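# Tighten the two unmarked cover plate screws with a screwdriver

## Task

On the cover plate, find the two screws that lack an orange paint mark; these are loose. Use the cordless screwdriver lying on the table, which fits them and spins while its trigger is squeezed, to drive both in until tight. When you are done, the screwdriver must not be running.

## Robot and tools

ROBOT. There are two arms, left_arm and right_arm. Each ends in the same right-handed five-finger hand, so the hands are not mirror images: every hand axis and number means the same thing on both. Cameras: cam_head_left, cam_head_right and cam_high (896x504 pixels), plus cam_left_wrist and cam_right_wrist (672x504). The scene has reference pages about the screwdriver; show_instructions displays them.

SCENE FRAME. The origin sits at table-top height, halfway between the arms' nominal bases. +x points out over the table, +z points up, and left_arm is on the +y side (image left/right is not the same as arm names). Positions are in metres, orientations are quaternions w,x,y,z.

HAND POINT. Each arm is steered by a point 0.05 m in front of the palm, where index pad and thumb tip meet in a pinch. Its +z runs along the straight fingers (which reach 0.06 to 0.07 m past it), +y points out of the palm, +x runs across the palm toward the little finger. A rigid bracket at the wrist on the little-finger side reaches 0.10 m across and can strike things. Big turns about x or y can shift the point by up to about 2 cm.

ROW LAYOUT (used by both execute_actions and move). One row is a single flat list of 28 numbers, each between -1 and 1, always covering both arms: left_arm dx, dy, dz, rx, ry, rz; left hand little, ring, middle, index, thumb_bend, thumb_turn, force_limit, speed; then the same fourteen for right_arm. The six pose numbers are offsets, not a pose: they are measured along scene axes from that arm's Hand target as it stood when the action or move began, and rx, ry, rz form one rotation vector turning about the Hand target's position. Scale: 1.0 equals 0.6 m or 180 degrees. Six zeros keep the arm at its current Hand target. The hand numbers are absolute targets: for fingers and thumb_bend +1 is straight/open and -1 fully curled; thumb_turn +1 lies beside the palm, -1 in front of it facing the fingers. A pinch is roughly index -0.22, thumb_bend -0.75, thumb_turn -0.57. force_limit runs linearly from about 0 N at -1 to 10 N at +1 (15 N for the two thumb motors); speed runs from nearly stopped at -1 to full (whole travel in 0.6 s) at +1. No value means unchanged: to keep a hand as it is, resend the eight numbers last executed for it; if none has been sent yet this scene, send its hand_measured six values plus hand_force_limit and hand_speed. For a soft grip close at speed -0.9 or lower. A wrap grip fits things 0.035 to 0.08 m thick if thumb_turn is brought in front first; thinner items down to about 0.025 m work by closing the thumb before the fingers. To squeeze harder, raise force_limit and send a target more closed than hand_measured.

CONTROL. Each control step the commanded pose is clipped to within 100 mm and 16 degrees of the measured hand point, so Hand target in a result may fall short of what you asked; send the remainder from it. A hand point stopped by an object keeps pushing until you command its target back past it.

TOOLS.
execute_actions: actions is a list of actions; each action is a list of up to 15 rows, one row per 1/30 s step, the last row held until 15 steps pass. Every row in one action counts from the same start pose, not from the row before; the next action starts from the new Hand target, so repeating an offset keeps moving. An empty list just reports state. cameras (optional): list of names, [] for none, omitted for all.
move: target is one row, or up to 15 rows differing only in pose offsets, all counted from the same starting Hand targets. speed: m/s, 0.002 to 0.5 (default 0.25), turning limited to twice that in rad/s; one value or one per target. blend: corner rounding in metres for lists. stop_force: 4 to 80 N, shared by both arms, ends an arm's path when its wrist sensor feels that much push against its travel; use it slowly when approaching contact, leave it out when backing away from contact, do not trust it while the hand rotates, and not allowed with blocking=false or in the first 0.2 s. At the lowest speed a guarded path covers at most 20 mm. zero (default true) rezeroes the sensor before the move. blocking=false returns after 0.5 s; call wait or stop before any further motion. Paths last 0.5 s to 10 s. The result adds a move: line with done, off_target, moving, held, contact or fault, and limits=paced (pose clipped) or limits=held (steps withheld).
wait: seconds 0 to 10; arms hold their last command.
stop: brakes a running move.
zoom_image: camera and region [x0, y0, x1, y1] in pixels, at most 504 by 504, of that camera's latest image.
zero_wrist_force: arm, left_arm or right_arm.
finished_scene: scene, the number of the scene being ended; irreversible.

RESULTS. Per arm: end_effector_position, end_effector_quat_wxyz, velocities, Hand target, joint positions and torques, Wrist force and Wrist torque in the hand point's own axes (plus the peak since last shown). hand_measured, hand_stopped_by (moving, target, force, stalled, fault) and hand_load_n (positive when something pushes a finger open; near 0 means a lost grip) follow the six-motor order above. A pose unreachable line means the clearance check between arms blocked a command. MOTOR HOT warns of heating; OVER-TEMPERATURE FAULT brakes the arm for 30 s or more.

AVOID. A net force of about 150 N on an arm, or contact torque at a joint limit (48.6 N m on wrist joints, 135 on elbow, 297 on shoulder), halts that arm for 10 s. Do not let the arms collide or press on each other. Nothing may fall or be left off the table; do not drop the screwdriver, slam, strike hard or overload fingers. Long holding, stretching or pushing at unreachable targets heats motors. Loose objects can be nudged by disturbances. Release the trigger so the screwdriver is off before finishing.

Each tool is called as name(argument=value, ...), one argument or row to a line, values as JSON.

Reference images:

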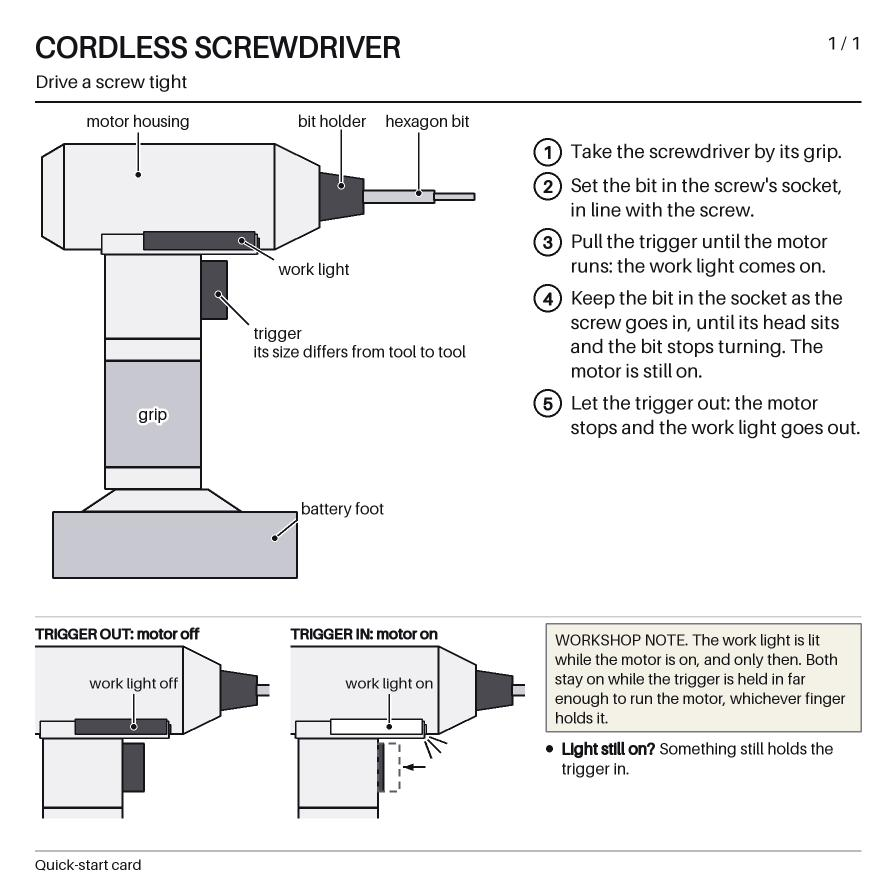

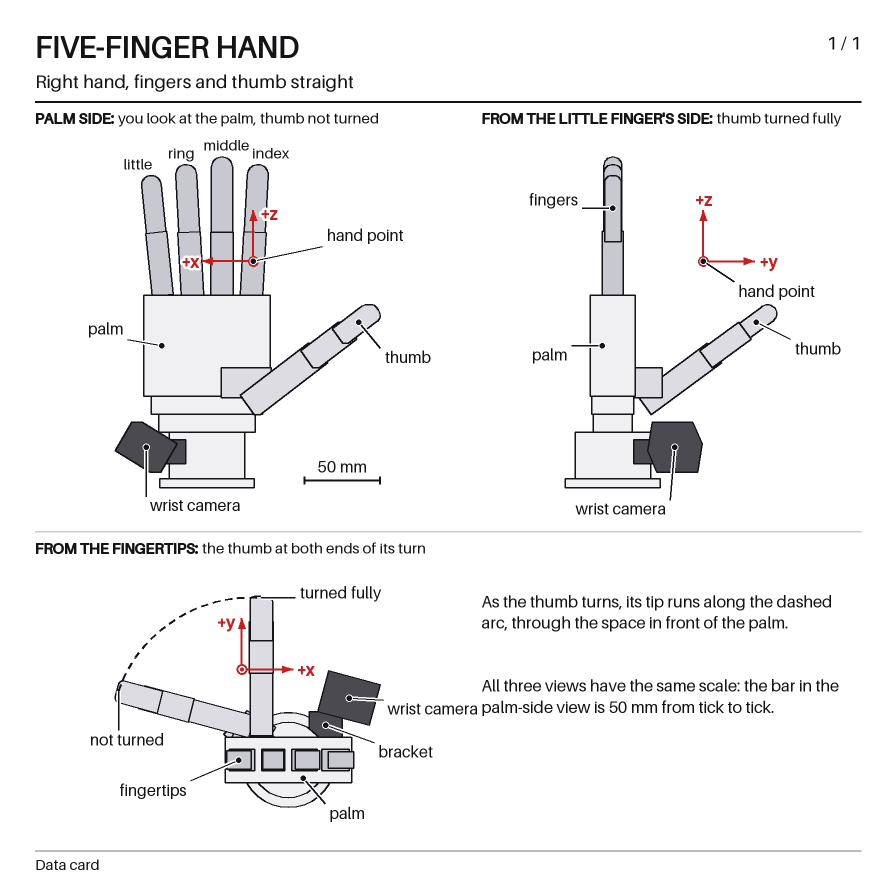

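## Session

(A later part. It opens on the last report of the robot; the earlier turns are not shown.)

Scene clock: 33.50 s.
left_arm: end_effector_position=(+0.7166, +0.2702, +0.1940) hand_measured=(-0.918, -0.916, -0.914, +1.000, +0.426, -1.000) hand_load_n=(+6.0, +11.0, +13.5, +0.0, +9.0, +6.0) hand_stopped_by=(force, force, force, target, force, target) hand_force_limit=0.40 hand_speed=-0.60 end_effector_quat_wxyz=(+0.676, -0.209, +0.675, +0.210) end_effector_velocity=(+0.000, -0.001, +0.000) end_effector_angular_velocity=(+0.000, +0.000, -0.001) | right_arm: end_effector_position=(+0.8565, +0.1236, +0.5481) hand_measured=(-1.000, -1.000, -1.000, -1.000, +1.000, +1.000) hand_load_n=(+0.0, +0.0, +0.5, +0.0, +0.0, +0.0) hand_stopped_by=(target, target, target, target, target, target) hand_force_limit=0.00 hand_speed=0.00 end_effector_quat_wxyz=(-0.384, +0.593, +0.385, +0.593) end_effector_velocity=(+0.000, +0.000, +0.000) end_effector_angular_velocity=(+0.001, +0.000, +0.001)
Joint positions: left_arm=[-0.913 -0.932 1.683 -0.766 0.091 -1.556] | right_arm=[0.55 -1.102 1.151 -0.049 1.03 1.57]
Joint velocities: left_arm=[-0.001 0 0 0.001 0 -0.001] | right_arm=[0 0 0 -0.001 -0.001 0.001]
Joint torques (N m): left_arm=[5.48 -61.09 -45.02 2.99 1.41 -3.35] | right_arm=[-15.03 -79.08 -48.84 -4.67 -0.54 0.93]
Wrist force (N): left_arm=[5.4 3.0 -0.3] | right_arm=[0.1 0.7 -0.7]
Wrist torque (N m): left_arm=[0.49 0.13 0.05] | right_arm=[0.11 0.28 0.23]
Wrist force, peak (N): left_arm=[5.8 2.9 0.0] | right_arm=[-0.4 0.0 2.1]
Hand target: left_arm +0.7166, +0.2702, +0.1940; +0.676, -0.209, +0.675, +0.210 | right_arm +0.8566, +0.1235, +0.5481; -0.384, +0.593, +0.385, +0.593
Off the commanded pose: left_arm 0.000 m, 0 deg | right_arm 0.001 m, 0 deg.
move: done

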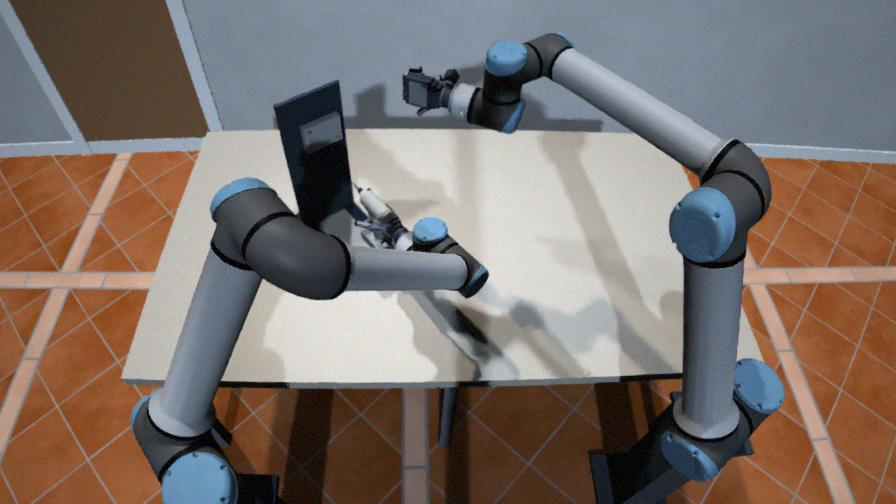

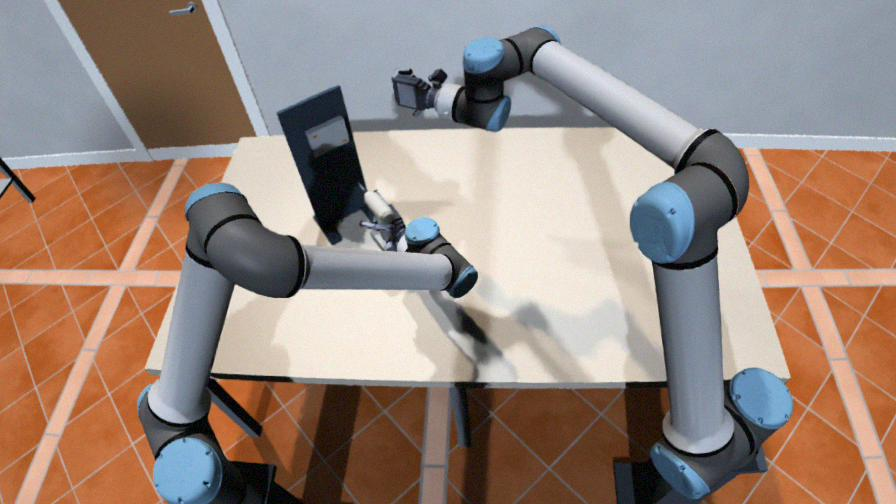

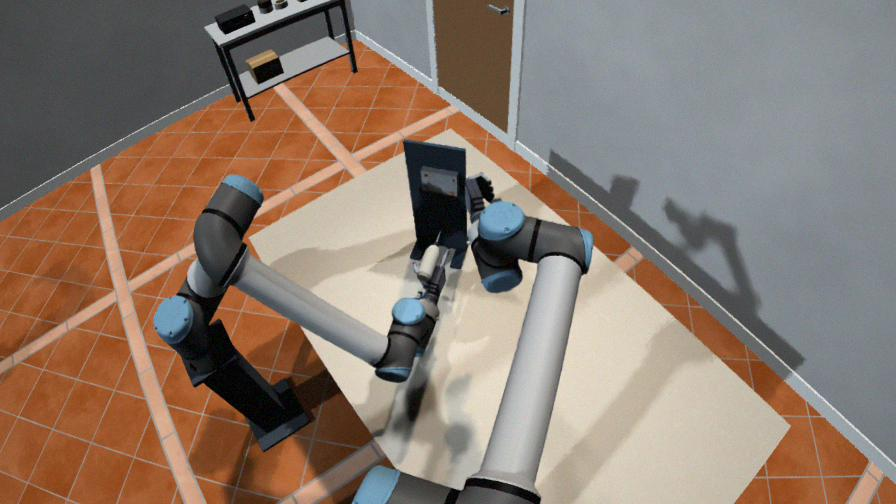

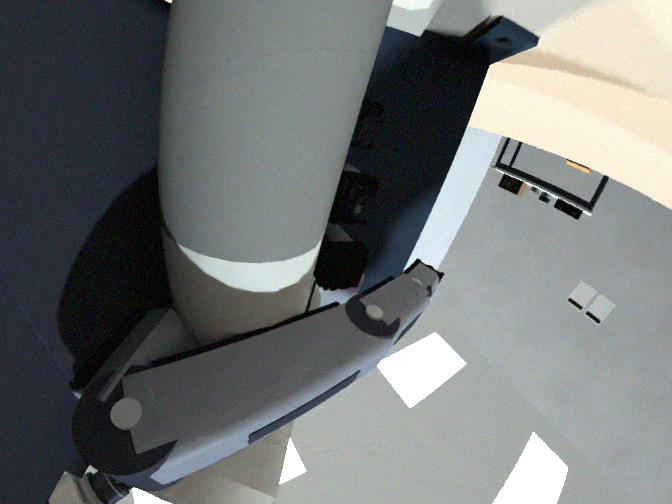

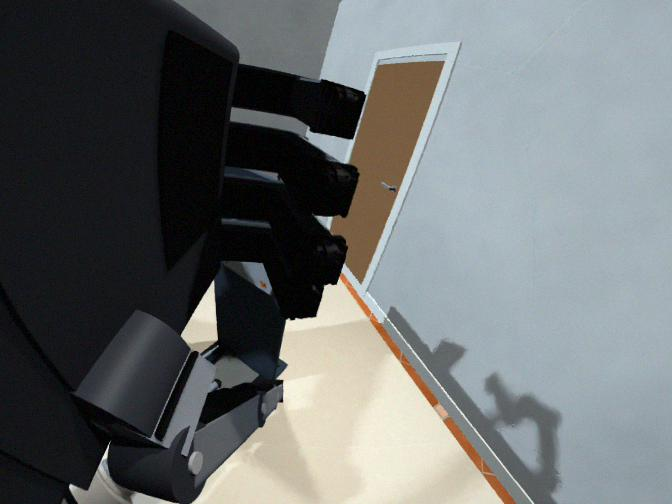

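move(
  target=[0, 0, 0, 0, 0, 0, -1,-1,-1,1,-1,-1,0.4,-0.6, -0.08,0.033,0,0,0,0.132,1,1,1,1,1,1,0,0],
  speed=0.25,
  cameras=["cam_head_left","cam_high","cam_right_wrist"],
)

zoom_image(
  camera="cam_right_wrist",
  region=[200, 130, 500, 430],
)

Scene clock: 35.47 s.
left_arm: end_effector_position=(+0.7166, +0.2702, +0.1940) hand_measured=(-0.918, -0.916, -0.914, +1.000, +0.426, -1.000) hand_load_n=(+6.0, +10.5, +13.5, +0.0, +9.0, +6.0) hand_stopped_by=(force, force, force, target, force, target) hand_force_limit=0.40 hand_speed=-0.60 end_effector_quat_wxyz=(+0.676, -0.209, +0.675, +0.210) end_effector_velocity=(+0.000, +0.000, +0.000) end_effector_angular_velocity=(+0.000, +0.000, +0.001) | right_arm: end_effector_position=(+0.8087, +0.1433, +0.5482) hand_measured=(+1.000, +1.000, +1.000, +1.000, +1.000, +1.000) hand_load_n=(+0.0, +0.0, +0.0, +0.0, +0.0, +0.0) hand_stopped_by=(target, target, target, target, target, target) hand_force_limit=0.00 hand_speed=0.00 end_effector_quat_wxyz=(+0.498, -0.501, -0.499, -0.502) end_effector_velocity=(+0.000, +0.000, +0.000) end_effector_angular_velocity=(+0.000, +0.001, +0.000)
Joint positions: left_arm=[-0.913 -0.932 1.683 -0.766 0.091 -1.556] | right_arm=[0.488 -1.066 1.098 -0.032 0.554 1.57]
Joint velocities: left_arm=[0 0 0 0 -0.001 0] | right_arm=[0 0 0 0 0 0]
Joint torques (N m): left_arm=[2.45 -59.86 -44.03 2.24 0.02 -3.12] | right_arm=[15.64 -98.5 -37.78 -4.02 -1.37 -2.32]
Wrist force (N): left_arm=[5.5 2.8 -0.3] | right_arm=[0.0 0.9 -0.5]
Wrist torque (N m): left_arm=[0.46 0.12 0.05] | right_arm=[0.14 0.24 0.19]
Wrist force, peak (N): left_arm=[5.7 3.1 -0.3] | right_arm=[0.1 0.9 -1.0]
Hand target: left_arm +0.7166, +0.2702, +0.1940; +0.676, -0.209, +0.675, +0.210 | right_arm +0.8086, +0.1434, +0.5482; +0.498, -0.501, -0.499, -0.502
Off the commanded pose: left_arm 0.000 m, 0 deg | right_arm 0.000 m, 0 deg.
move: done
Images, in order (width x height): cam_head_left 896x504, cam_high 896x504, cam_right_wrist 672x504.

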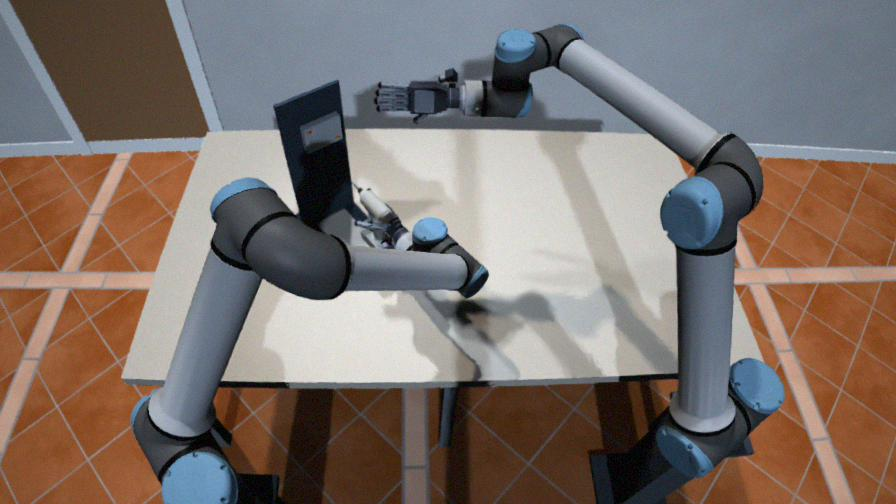

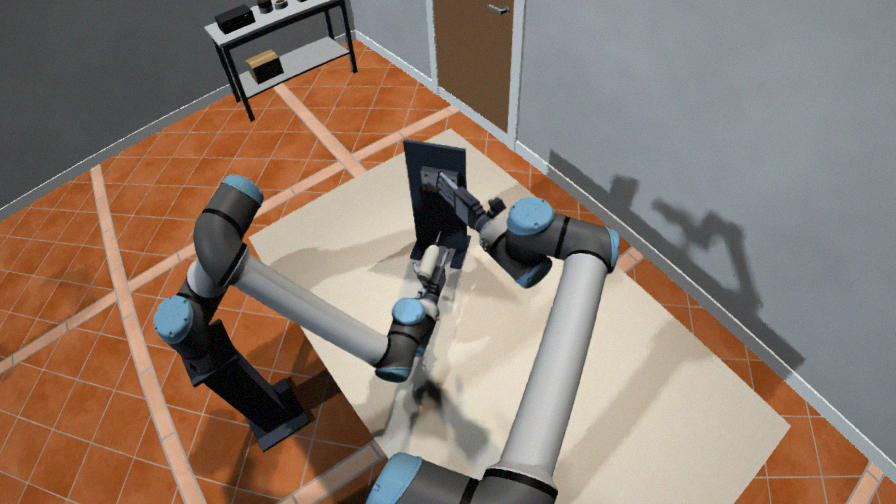

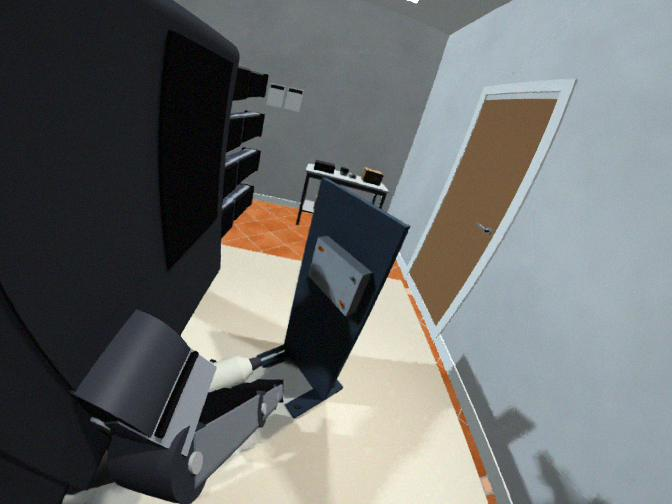

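Scaled by 1.680 from the camera's 672x504 image, which has a finer 960x720 frame.

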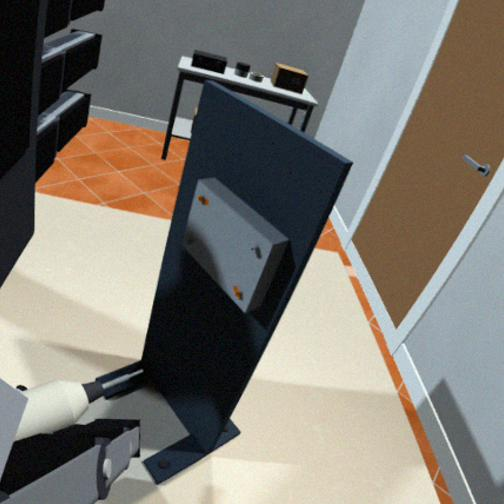

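zoom_image(
  camera="cam_head_left",
  region=[270, 80, 430, 260],
)

zoom_image(
  camera="cam_high",
  region=[390, 130, 490, 290],
)

Scaled by 2.800.

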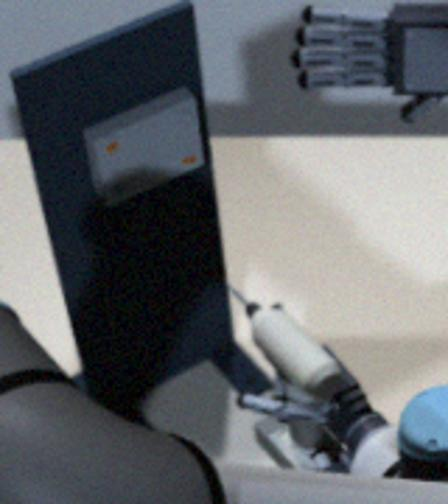

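Scaled by 3.150.

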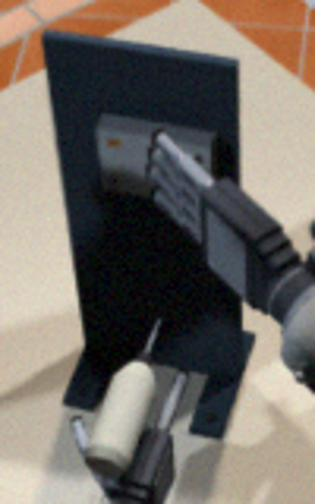

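move(
  target=[-0.02, 0.017, 0.33, 0, 0, 0, -1,-1,-1,1,-1,-1,0.4,-0.6, 0,0,0,0,0,0,1,1,1,1,1,1,0,0],
  speed=0.15,
  cameras=["cam_head_left","cam_head_right","cam_high","cam_right_wrist"],
)

zoom_image(
  camera="cam_right_wrist",
  region=[200, 180, 440, 430],
)

zoom_image(
  camera="cam_head_left",
  region=[270, 80, 430, 230],
)

zoom_image(
  camera="cam_high",
  region=[390, 130, 490, 290],
)

Scene clock: 38.03 s.
left_arm: end_effector_position=(+0.7048, +0.2801, +0.3922) hand_measured=(-0.918, -0.916, -0.914, +1.000, +0.426, -1.000) hand_load_n=(+6.0, +11.0, +13.5, +0.0, +9.0, +6.0) hand_stopped_by=(force, force, force, target, force, target) hand_force_limit=0.40 hand_speed=-0.60 end_effector_quat_wxyz=(+0.676, -0.209, +0.675, +0.210) end_effector_velocity=(+0.000, +0.001, +0.000) end_effector_angular_velocity=(-0.001, -0.001, +0.001) | right_arm: end_effector_position=(+0.8086, +0.1434, +0.5482) hand_measured=(+1.000, +1.000, +1.000, +1.000, +1.000, +1.000) hand_load_n=(+0.0, +0.0, +0.0, +0.0, +0.0, +0.0) hand_stopped_by=(target, target, target, target, target, target) hand_force_limit=0.00 hand_speed=0.00 end_effector_quat_wxyz=(+0.498, -0.501, -0.499, -0.502) end_effector_velocity=(+0.000, +0.000, +0.001) end_effector_angular_velocity=(+0.001, -0.001, +0.000)
Joint positions: left_arm=[-0.917 -1.139 1.605 -0.481 0.087 -1.555] | right_arm=[0.488 -1.066 1.098 -0.032 0.554 1.57]
Joint velocities: left_arm=[0.001 0 0 0 0 -0.001] | right_arm=[0 -0.001 0 0 0 0]
Joint torques (N m): left_arm=[-15.34 -52.99 -50.61 -2.14 -2.53 0.89] | right_arm=[13.48 -97.83 -40.59 -1.94 -0.84 -2.09]
Wrist force (N): left_arm=[5.6 2.6 -0.2] | right_arm=[0.1 0.6 -1.0]
Wrist torque (N m): left_arm=[0.44 0.09 0.07] | right_arm=[0.12 0.23 0.20]
Wrist force, peak (N): left_arm=[8.3 2.6 -0.2] | right_arm=[-0.1 0.7 -1.1]
Hand target: left_arm +0.7049, +0.2801, +0.3921; +0.676, -0.209, +0.675, +0.210 | right_arm +0.8086, +0.1434, +0.5482; +0.498, -0.501, -0.499, -0.502
Off the commanded pose: left_arm 0.000 m, 0 deg | right_arm 0.000 m, 0 deg.
move: done
Images, in order (width x height): cam_head_left 896x504, cam_head_right 896x504, cam_high 896x504, cam_right_wrist 672x504.

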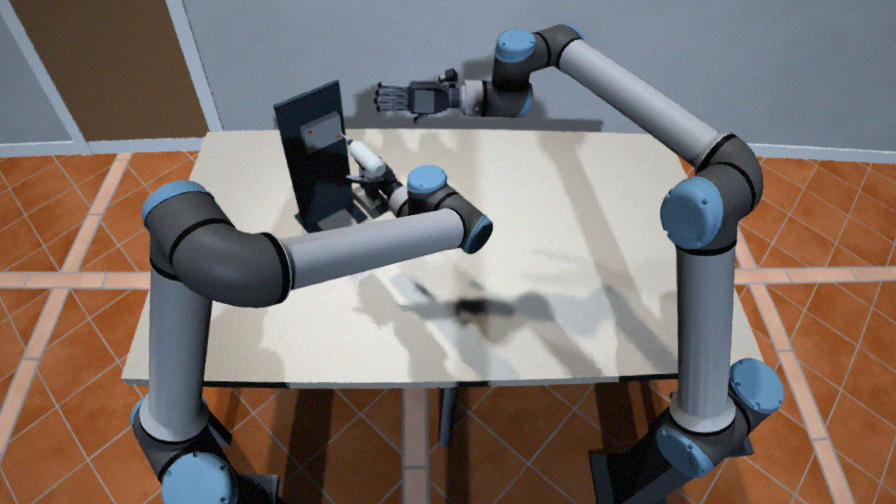

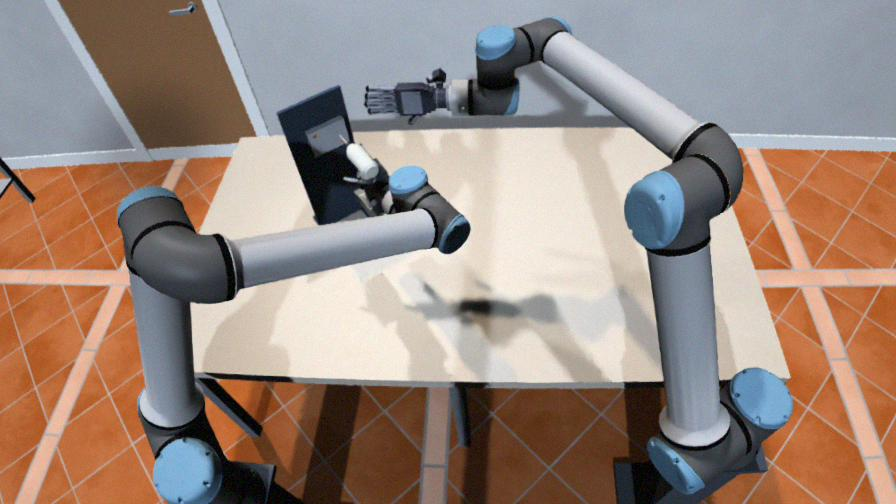

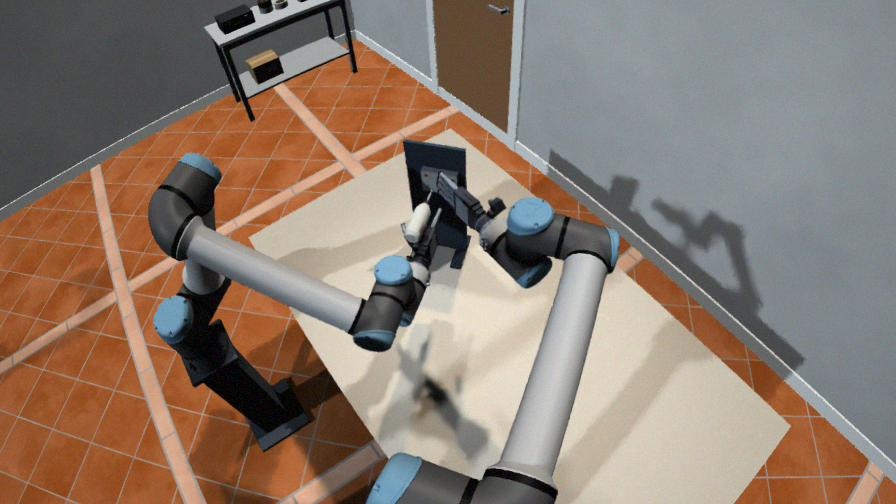

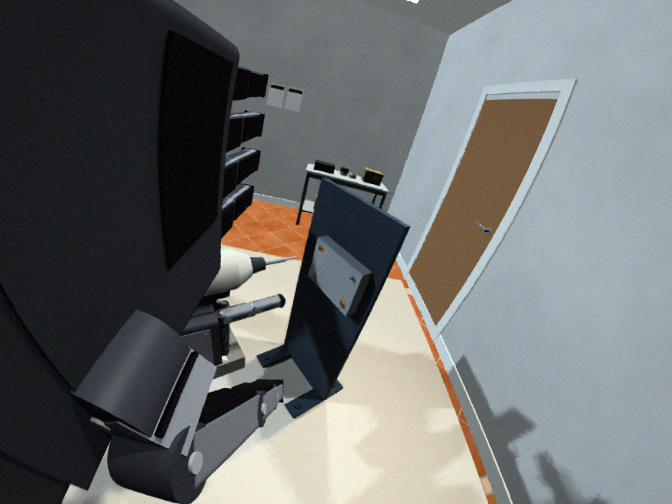

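Scaled by 2.016 from the camera's 672x504 image, which has a finer 960x720 frame.

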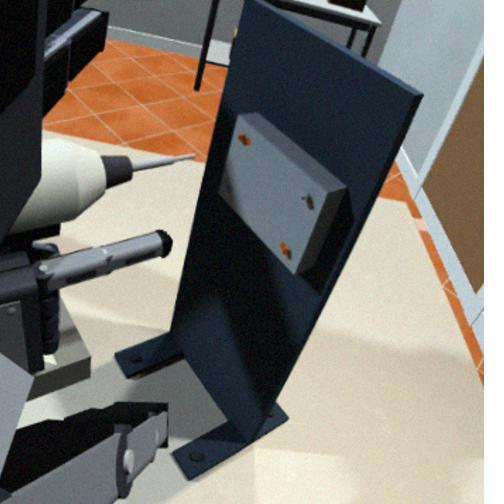

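Scaled by 3.150.

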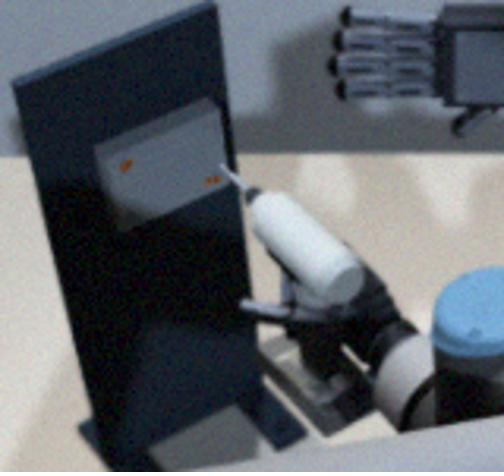

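Scaled by 3.150.

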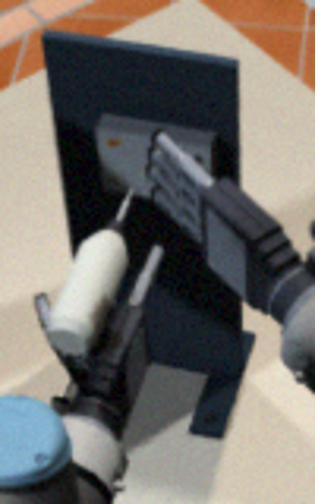

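move(
  target=[0, 0, 0, 0, 0, 0, -1,-1,-1,1,-1,-1,0.4,-0.6, -0.03,-0.13,0.05,0,0,0,1,1,1,1,1,1,0,0],
  speed=0.15,
  cameras=["cam_head_left","cam_head_right","cam_high","cam_right_wrist"],
)

zoom_image(
  camera="cam_right_wrist",
  region=[230, 180, 430, 380],
)

zoom_image(
  camera="cam_high",
  region=[390, 130, 490, 230],
)

zoom_image(
  camera="cam_head_left",
  region=[280, 90, 380, 190],
)

zoom_image(
  camera="cam_head_right",
  region=[290, 90, 390, 190],
)

Scene clock: 39.90 s.
left_arm: end_effector_position=(+0.7048, +0.2801, +0.3921) hand_measured=(-0.918, -0.916, -0.914, +1.000, +0.426, -1.000) hand_load_n=(+6.5, +10.5, +13.5, +0.0, +9.0, +6.0) hand_stopped_by=(force, force, force, target, force, target) hand_force_limit=0.40 hand_speed=-0.60 end_effector_quat_wxyz=(+0.676, -0.209, +0.675, +0.210) end_effector_velocity=(+0.000, +0.000, -0.001) end_effector_angular_velocity=(+0.001, +0.001, +0.000) | right_arm: end_effector_position=(+0.7907, +0.0653, +0.5781) hand_measured=(+1.000, +1.000, +1.000, +1.000, +1.000, +1.000) hand_load_n=(+0.0, +0.0, +0.0, +0.0, +0.0, +0.0) hand_stopped_by=(target, target, target, target, target, target) hand_force_limit=0.00 hand_speed=0.00 end_effector_quat_wxyz=(+0.498, -0.501, -0.499, -0.502) end_effector_velocity=(+0.000, +0.000, +0.000) end_effector_angular_velocity=(+0.000, +0.000, +0.000)
Joint positions: left_arm=[-0.917 -1.139 1.604 -0.48 0.087 -1.556] | right_arm=[0.417 -1.186 1.221 -0.035 0.483 1.57]
Joint velocities: left_arm=[0 0.001 0 0 0 0] | right_arm=[0 0 0 -0.001 0 0]
Joint torques (N m): left_arm=[-12.64 -54.67 -54.13 2.55 -2.4 -3.47] | right_arm=[7.93 -83.43 -44.65 -3.77 1.44 1.16]
Wrist force (N): left_arm=[5.4 2.8 -0.6] | right_arm=[-0.1 0.2 -0.5]
Wrist torque (N m): left_arm=[0.49 0.14 0.07] | right_arm=[0.04 0.26 0.18]
Wrist force, peak (N): left_arm=[5.6 3.1 -0.3] | right_arm=[0.8 0.4 -2.2]
Hand target: left_arm +0.7049, +0.2801, +0.3921; +0.676, -0.209, +0.675, +0.210 | right_arm +0.7906, +0.0653, +0.5782; +0.498, -0.501, -0.499, -0.502
Off the commanded pose: left_arm 0.000 m, 0 deg | right_arm 0.000 m, 0 deg.
move: done
Images, in order (width x height): cam_head_left 896x504, cam_head_right 896x504, cam_high 896x504, cam_right_wrist 672x504.

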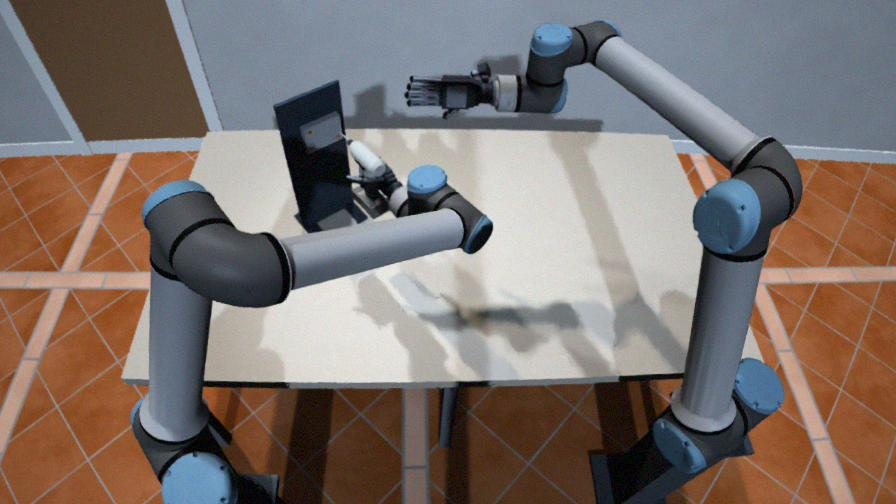

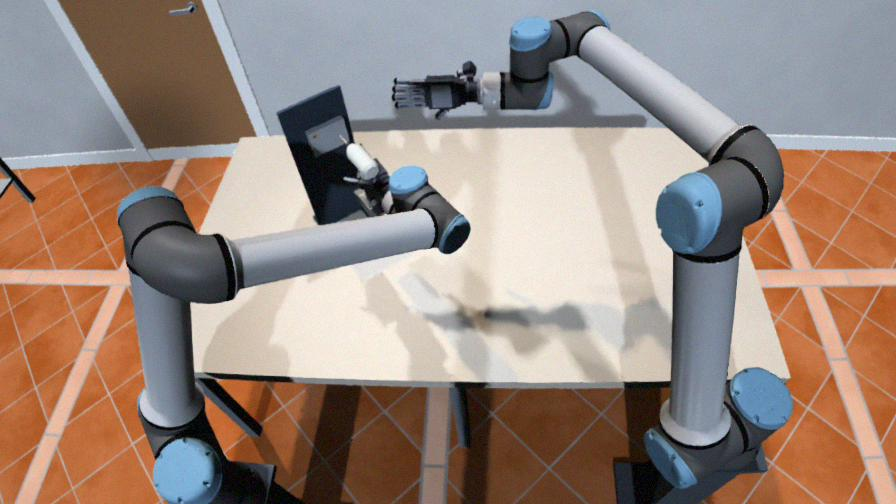

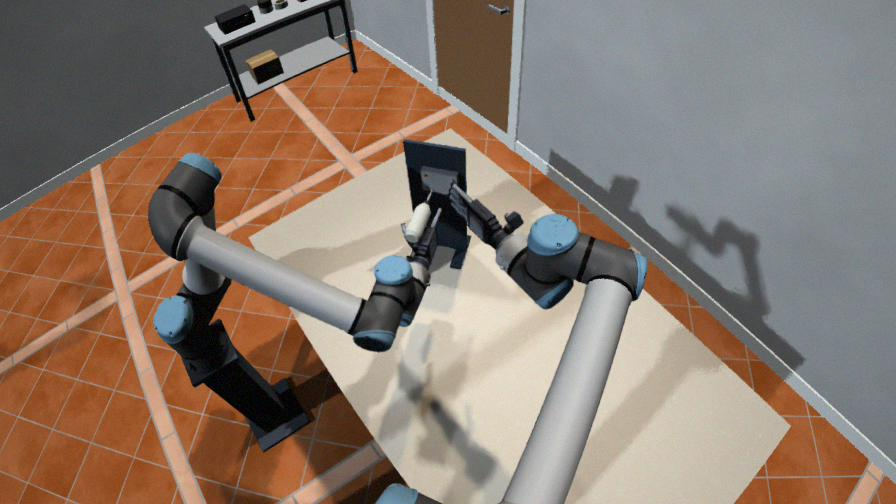

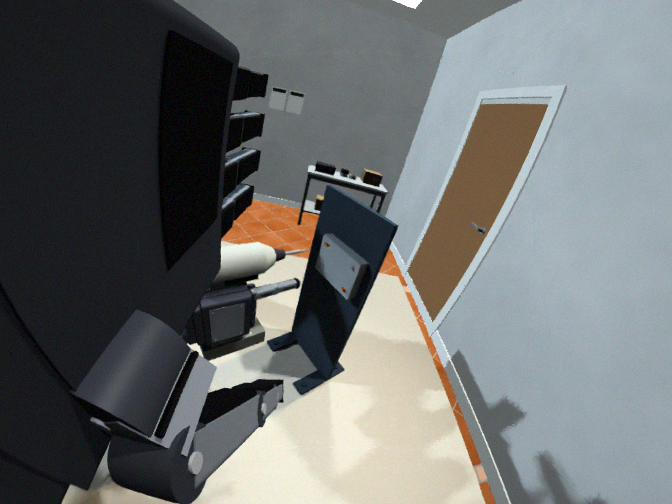

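Scaled by 2.520 from the camera's 672x504 image, which has a finer 960x720 frame.

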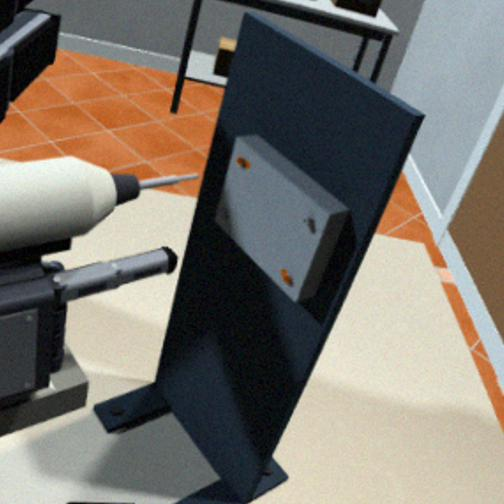

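Scaled by 5.040.

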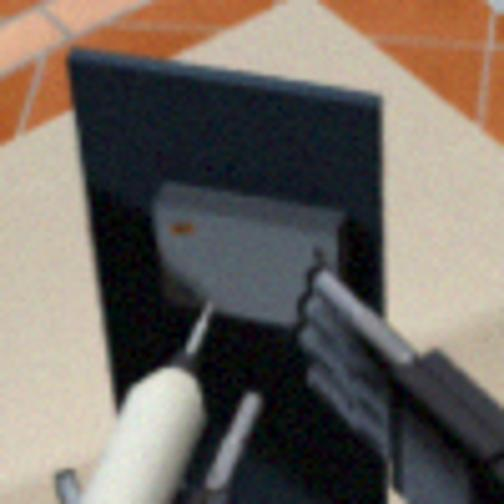

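Scaled by 5.040.

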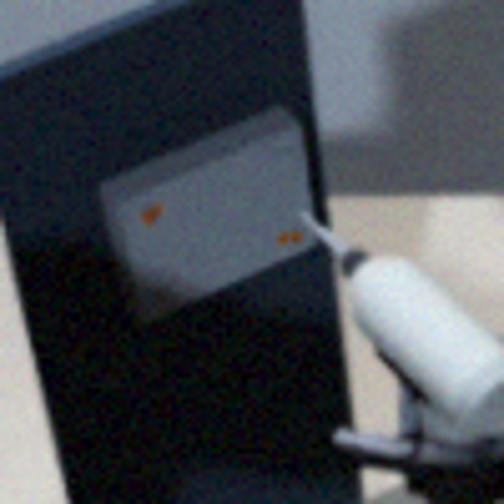

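Scaled by 5.040.

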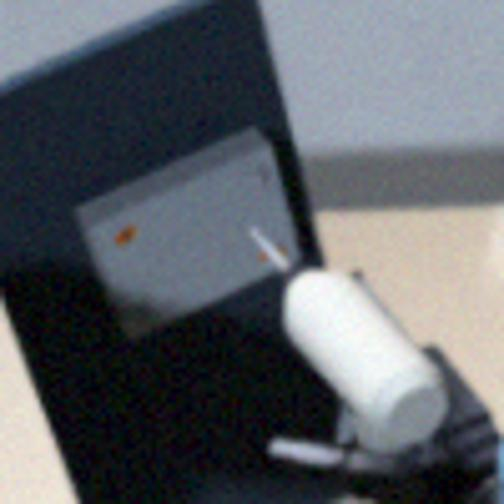

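zoom_image(
  camera="cam_right_wrist",
  region=[260, 220, 390, 310],
)

zoom_image(
  camera="cam_head_right",
  region=[300, 105, 360, 165],
)

Scaled by 3.877 from the camera's 672x504 image, which has a finer 960x720 frame.

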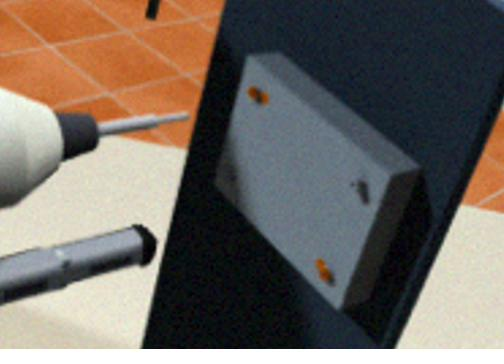

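Scaled by 8.400.

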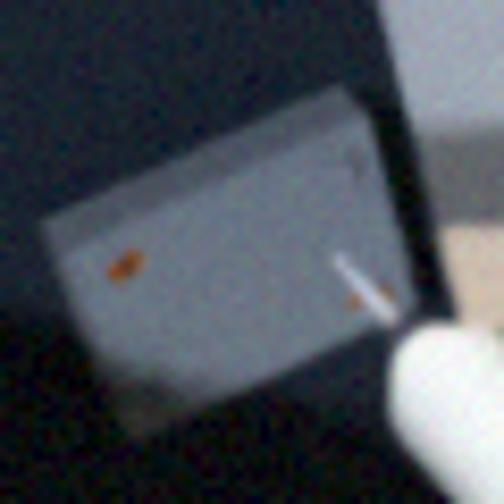

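move(
  target=[0.049, -0.0675, -0.03, 0, 0, 0, -1,-1,-1,1,-1,-1,0.4,-0.6, 0,0,0,0,0,0,1,1,1,1,1,1,0,0],
  speed=0.15,
  cameras=["cam_head_left","cam_head_right","cam_high","cam_right_wrist"],
)

zoom_image(
  camera="cam_right_wrist",
  region=[260, 220, 390, 310],
)

zoom_image(
  camera="cam_high",
  region=[410, 150, 480, 220],
)

zoom_image(
  camera="cam_head_left",
  region=[295, 100, 365, 170],
)

zoom_image(
  camera="cam_head_right",
  region=[300, 105, 370, 175],
)

Scene clock: 42.00 s.
left_arm: end_effector_position=(+0.7341, +0.2395, +0.3740) hand_measured=(-0.918, -0.916, -0.914, +1.000, +0.426, -1.000) hand_load_n=(+6.0, +11.0, +13.5, +0.0, +9.0, +6.0) hand_stopped_by=(force, force, force, target, force, target) hand_force_limit=0.40 hand_speed=-0.60 end_effector_quat_wxyz=(+0.676, -0.209, +0.675, +0.210) end_effector_velocity=(+0.000, +0.001, +0.000) end_effector_angular_velocity=(+0.000, +0.000, +0.001) | right_arm: end_effector_position=(+0.7906, +0.0653, +0.5782) hand_measured=(+1.000, +1.000, +1.000, +1.000, +1.000, +1.000) hand_load_n=(+0.0, +0.0, +0.0, +0.0, +0.0, +0.0) hand_stopped_by=(target, target, target, target, target, target) hand_force_limit=0.00 hand_speed=0.00 end_effector_quat_wxyz=(+0.498, -0.501, -0.499, -0.502) end_effector_velocity=(+0.000, +0.000, +0.001) end_effector_angular_velocity=(+0.000, +0.000, +0.000)
Joint positions: left_arm=[-0.92 -1.054 1.509 -0.471 0.083 -1.554] | right_arm=[0.417 -1.186 1.221 -0.035 0.483 1.57]
Joint velocities: left_arm=[0.001 0 0 0 0 0] | right_arm=[0 -0.001 0 0 0 0]
Joint torques (N m): left_arm=[8.77 -77.25 -34.94 -1.33 -0.94 -0.01] | right_arm=[13.94 -89.07 -38.89 -2.19 -0.24 -0.83]
Wrist force (N): left_arm=[5.3 2.6 -0.4] | right_arm=[0.5 1.0 -0.2]
Wrist torque (N m): left_arm=[0.45 0.15 0.05] | right_arm=[0.13 0.17 0.24]
Wrist force, peak (N): left_arm=[6.3 2.9 -0.9] | right_arm=[0.2 1.0 -1.1]
Hand target: left_arm +0.7342, +0.2396, +0.3740; +0.676, -0.209, +0.675, +0.210 | right_arm +0.7906, +0.0653, +0.5782; +0.498, -0.501, -0.499, -0.502
Off the commanded pose: left_arm 0.000 m, 0 deg | right_arm 0.000 m, 0 deg.
move: done
Images, in order (width x height): cam_head_left 896x504, cam_head_right 896x504, cam_high 896x504, cam_right_wrist 672x504.

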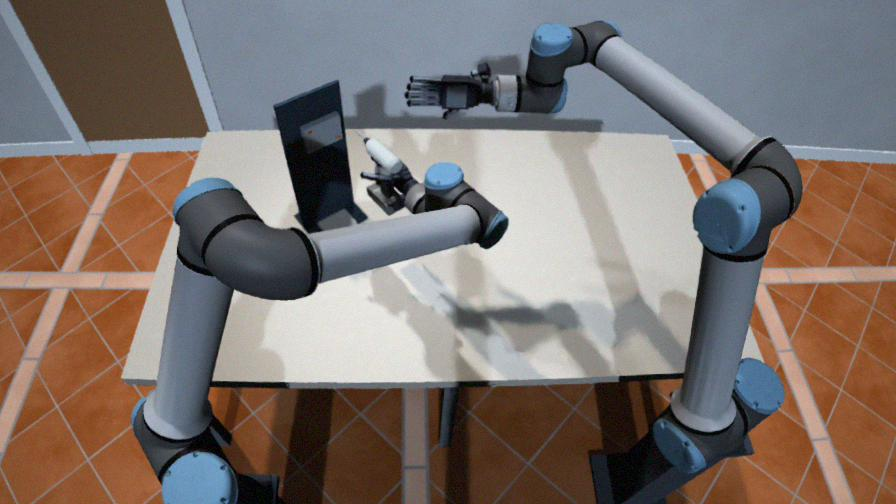

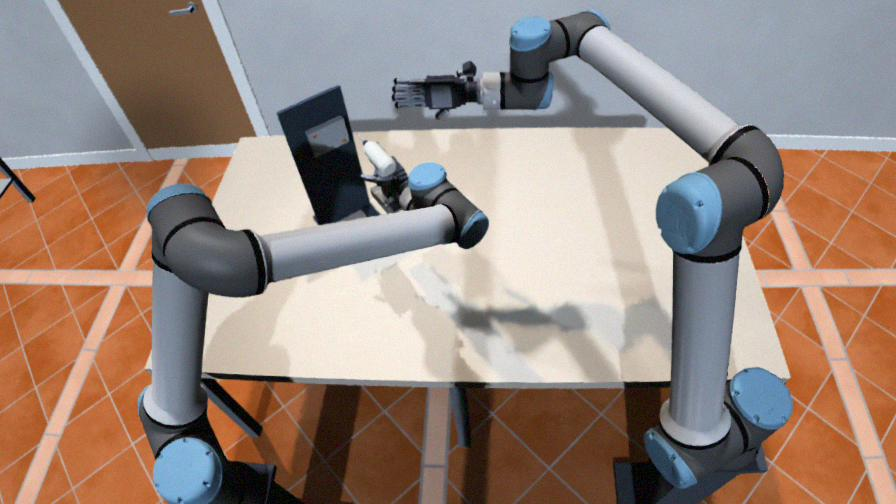

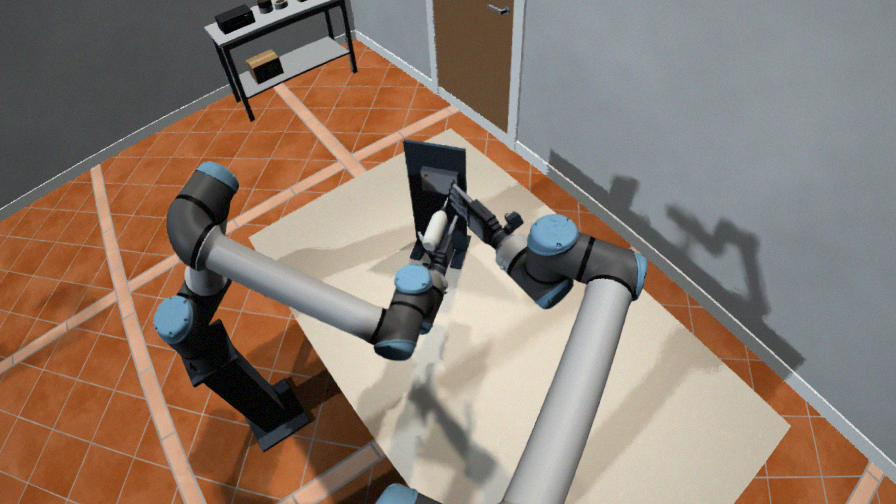

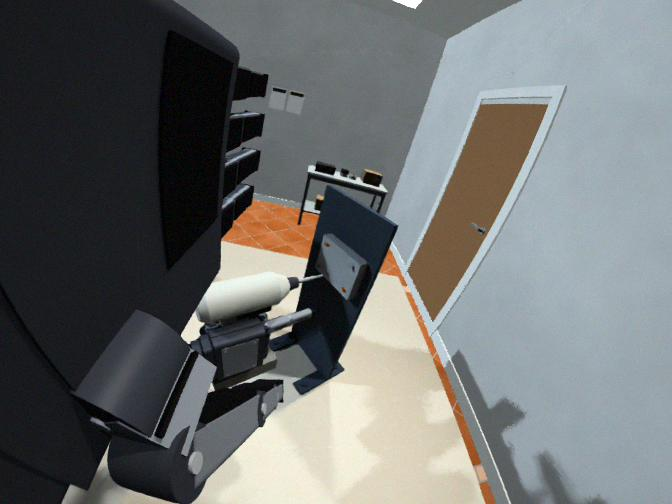

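Scaled by 3.877 from the camera's 672x504 image, which has a finer 960x720 frame.

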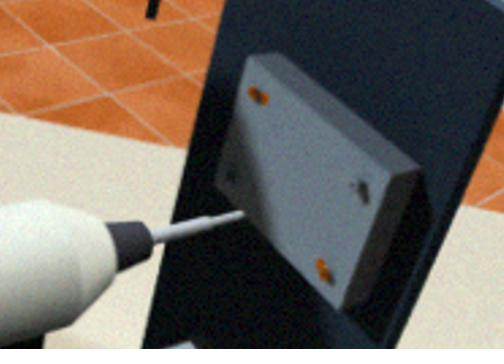

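Scaled by 7.200.

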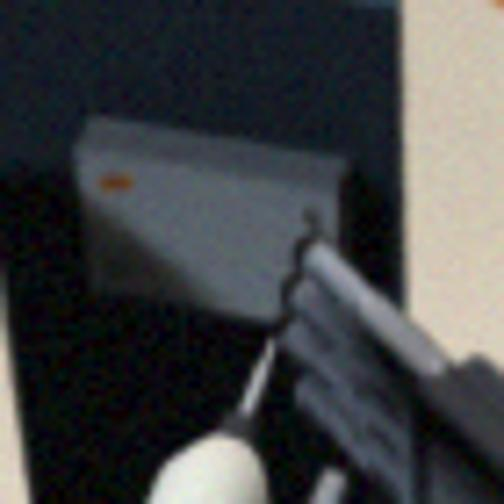

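Scaled by 7.200.

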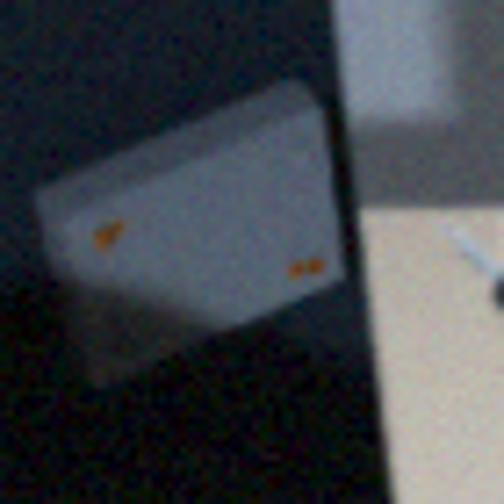

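Scaled by 7.200.

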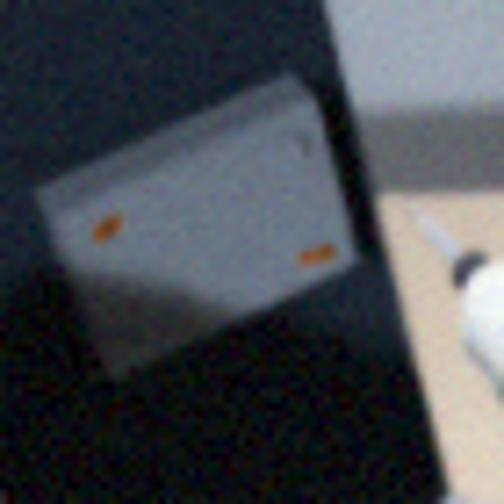

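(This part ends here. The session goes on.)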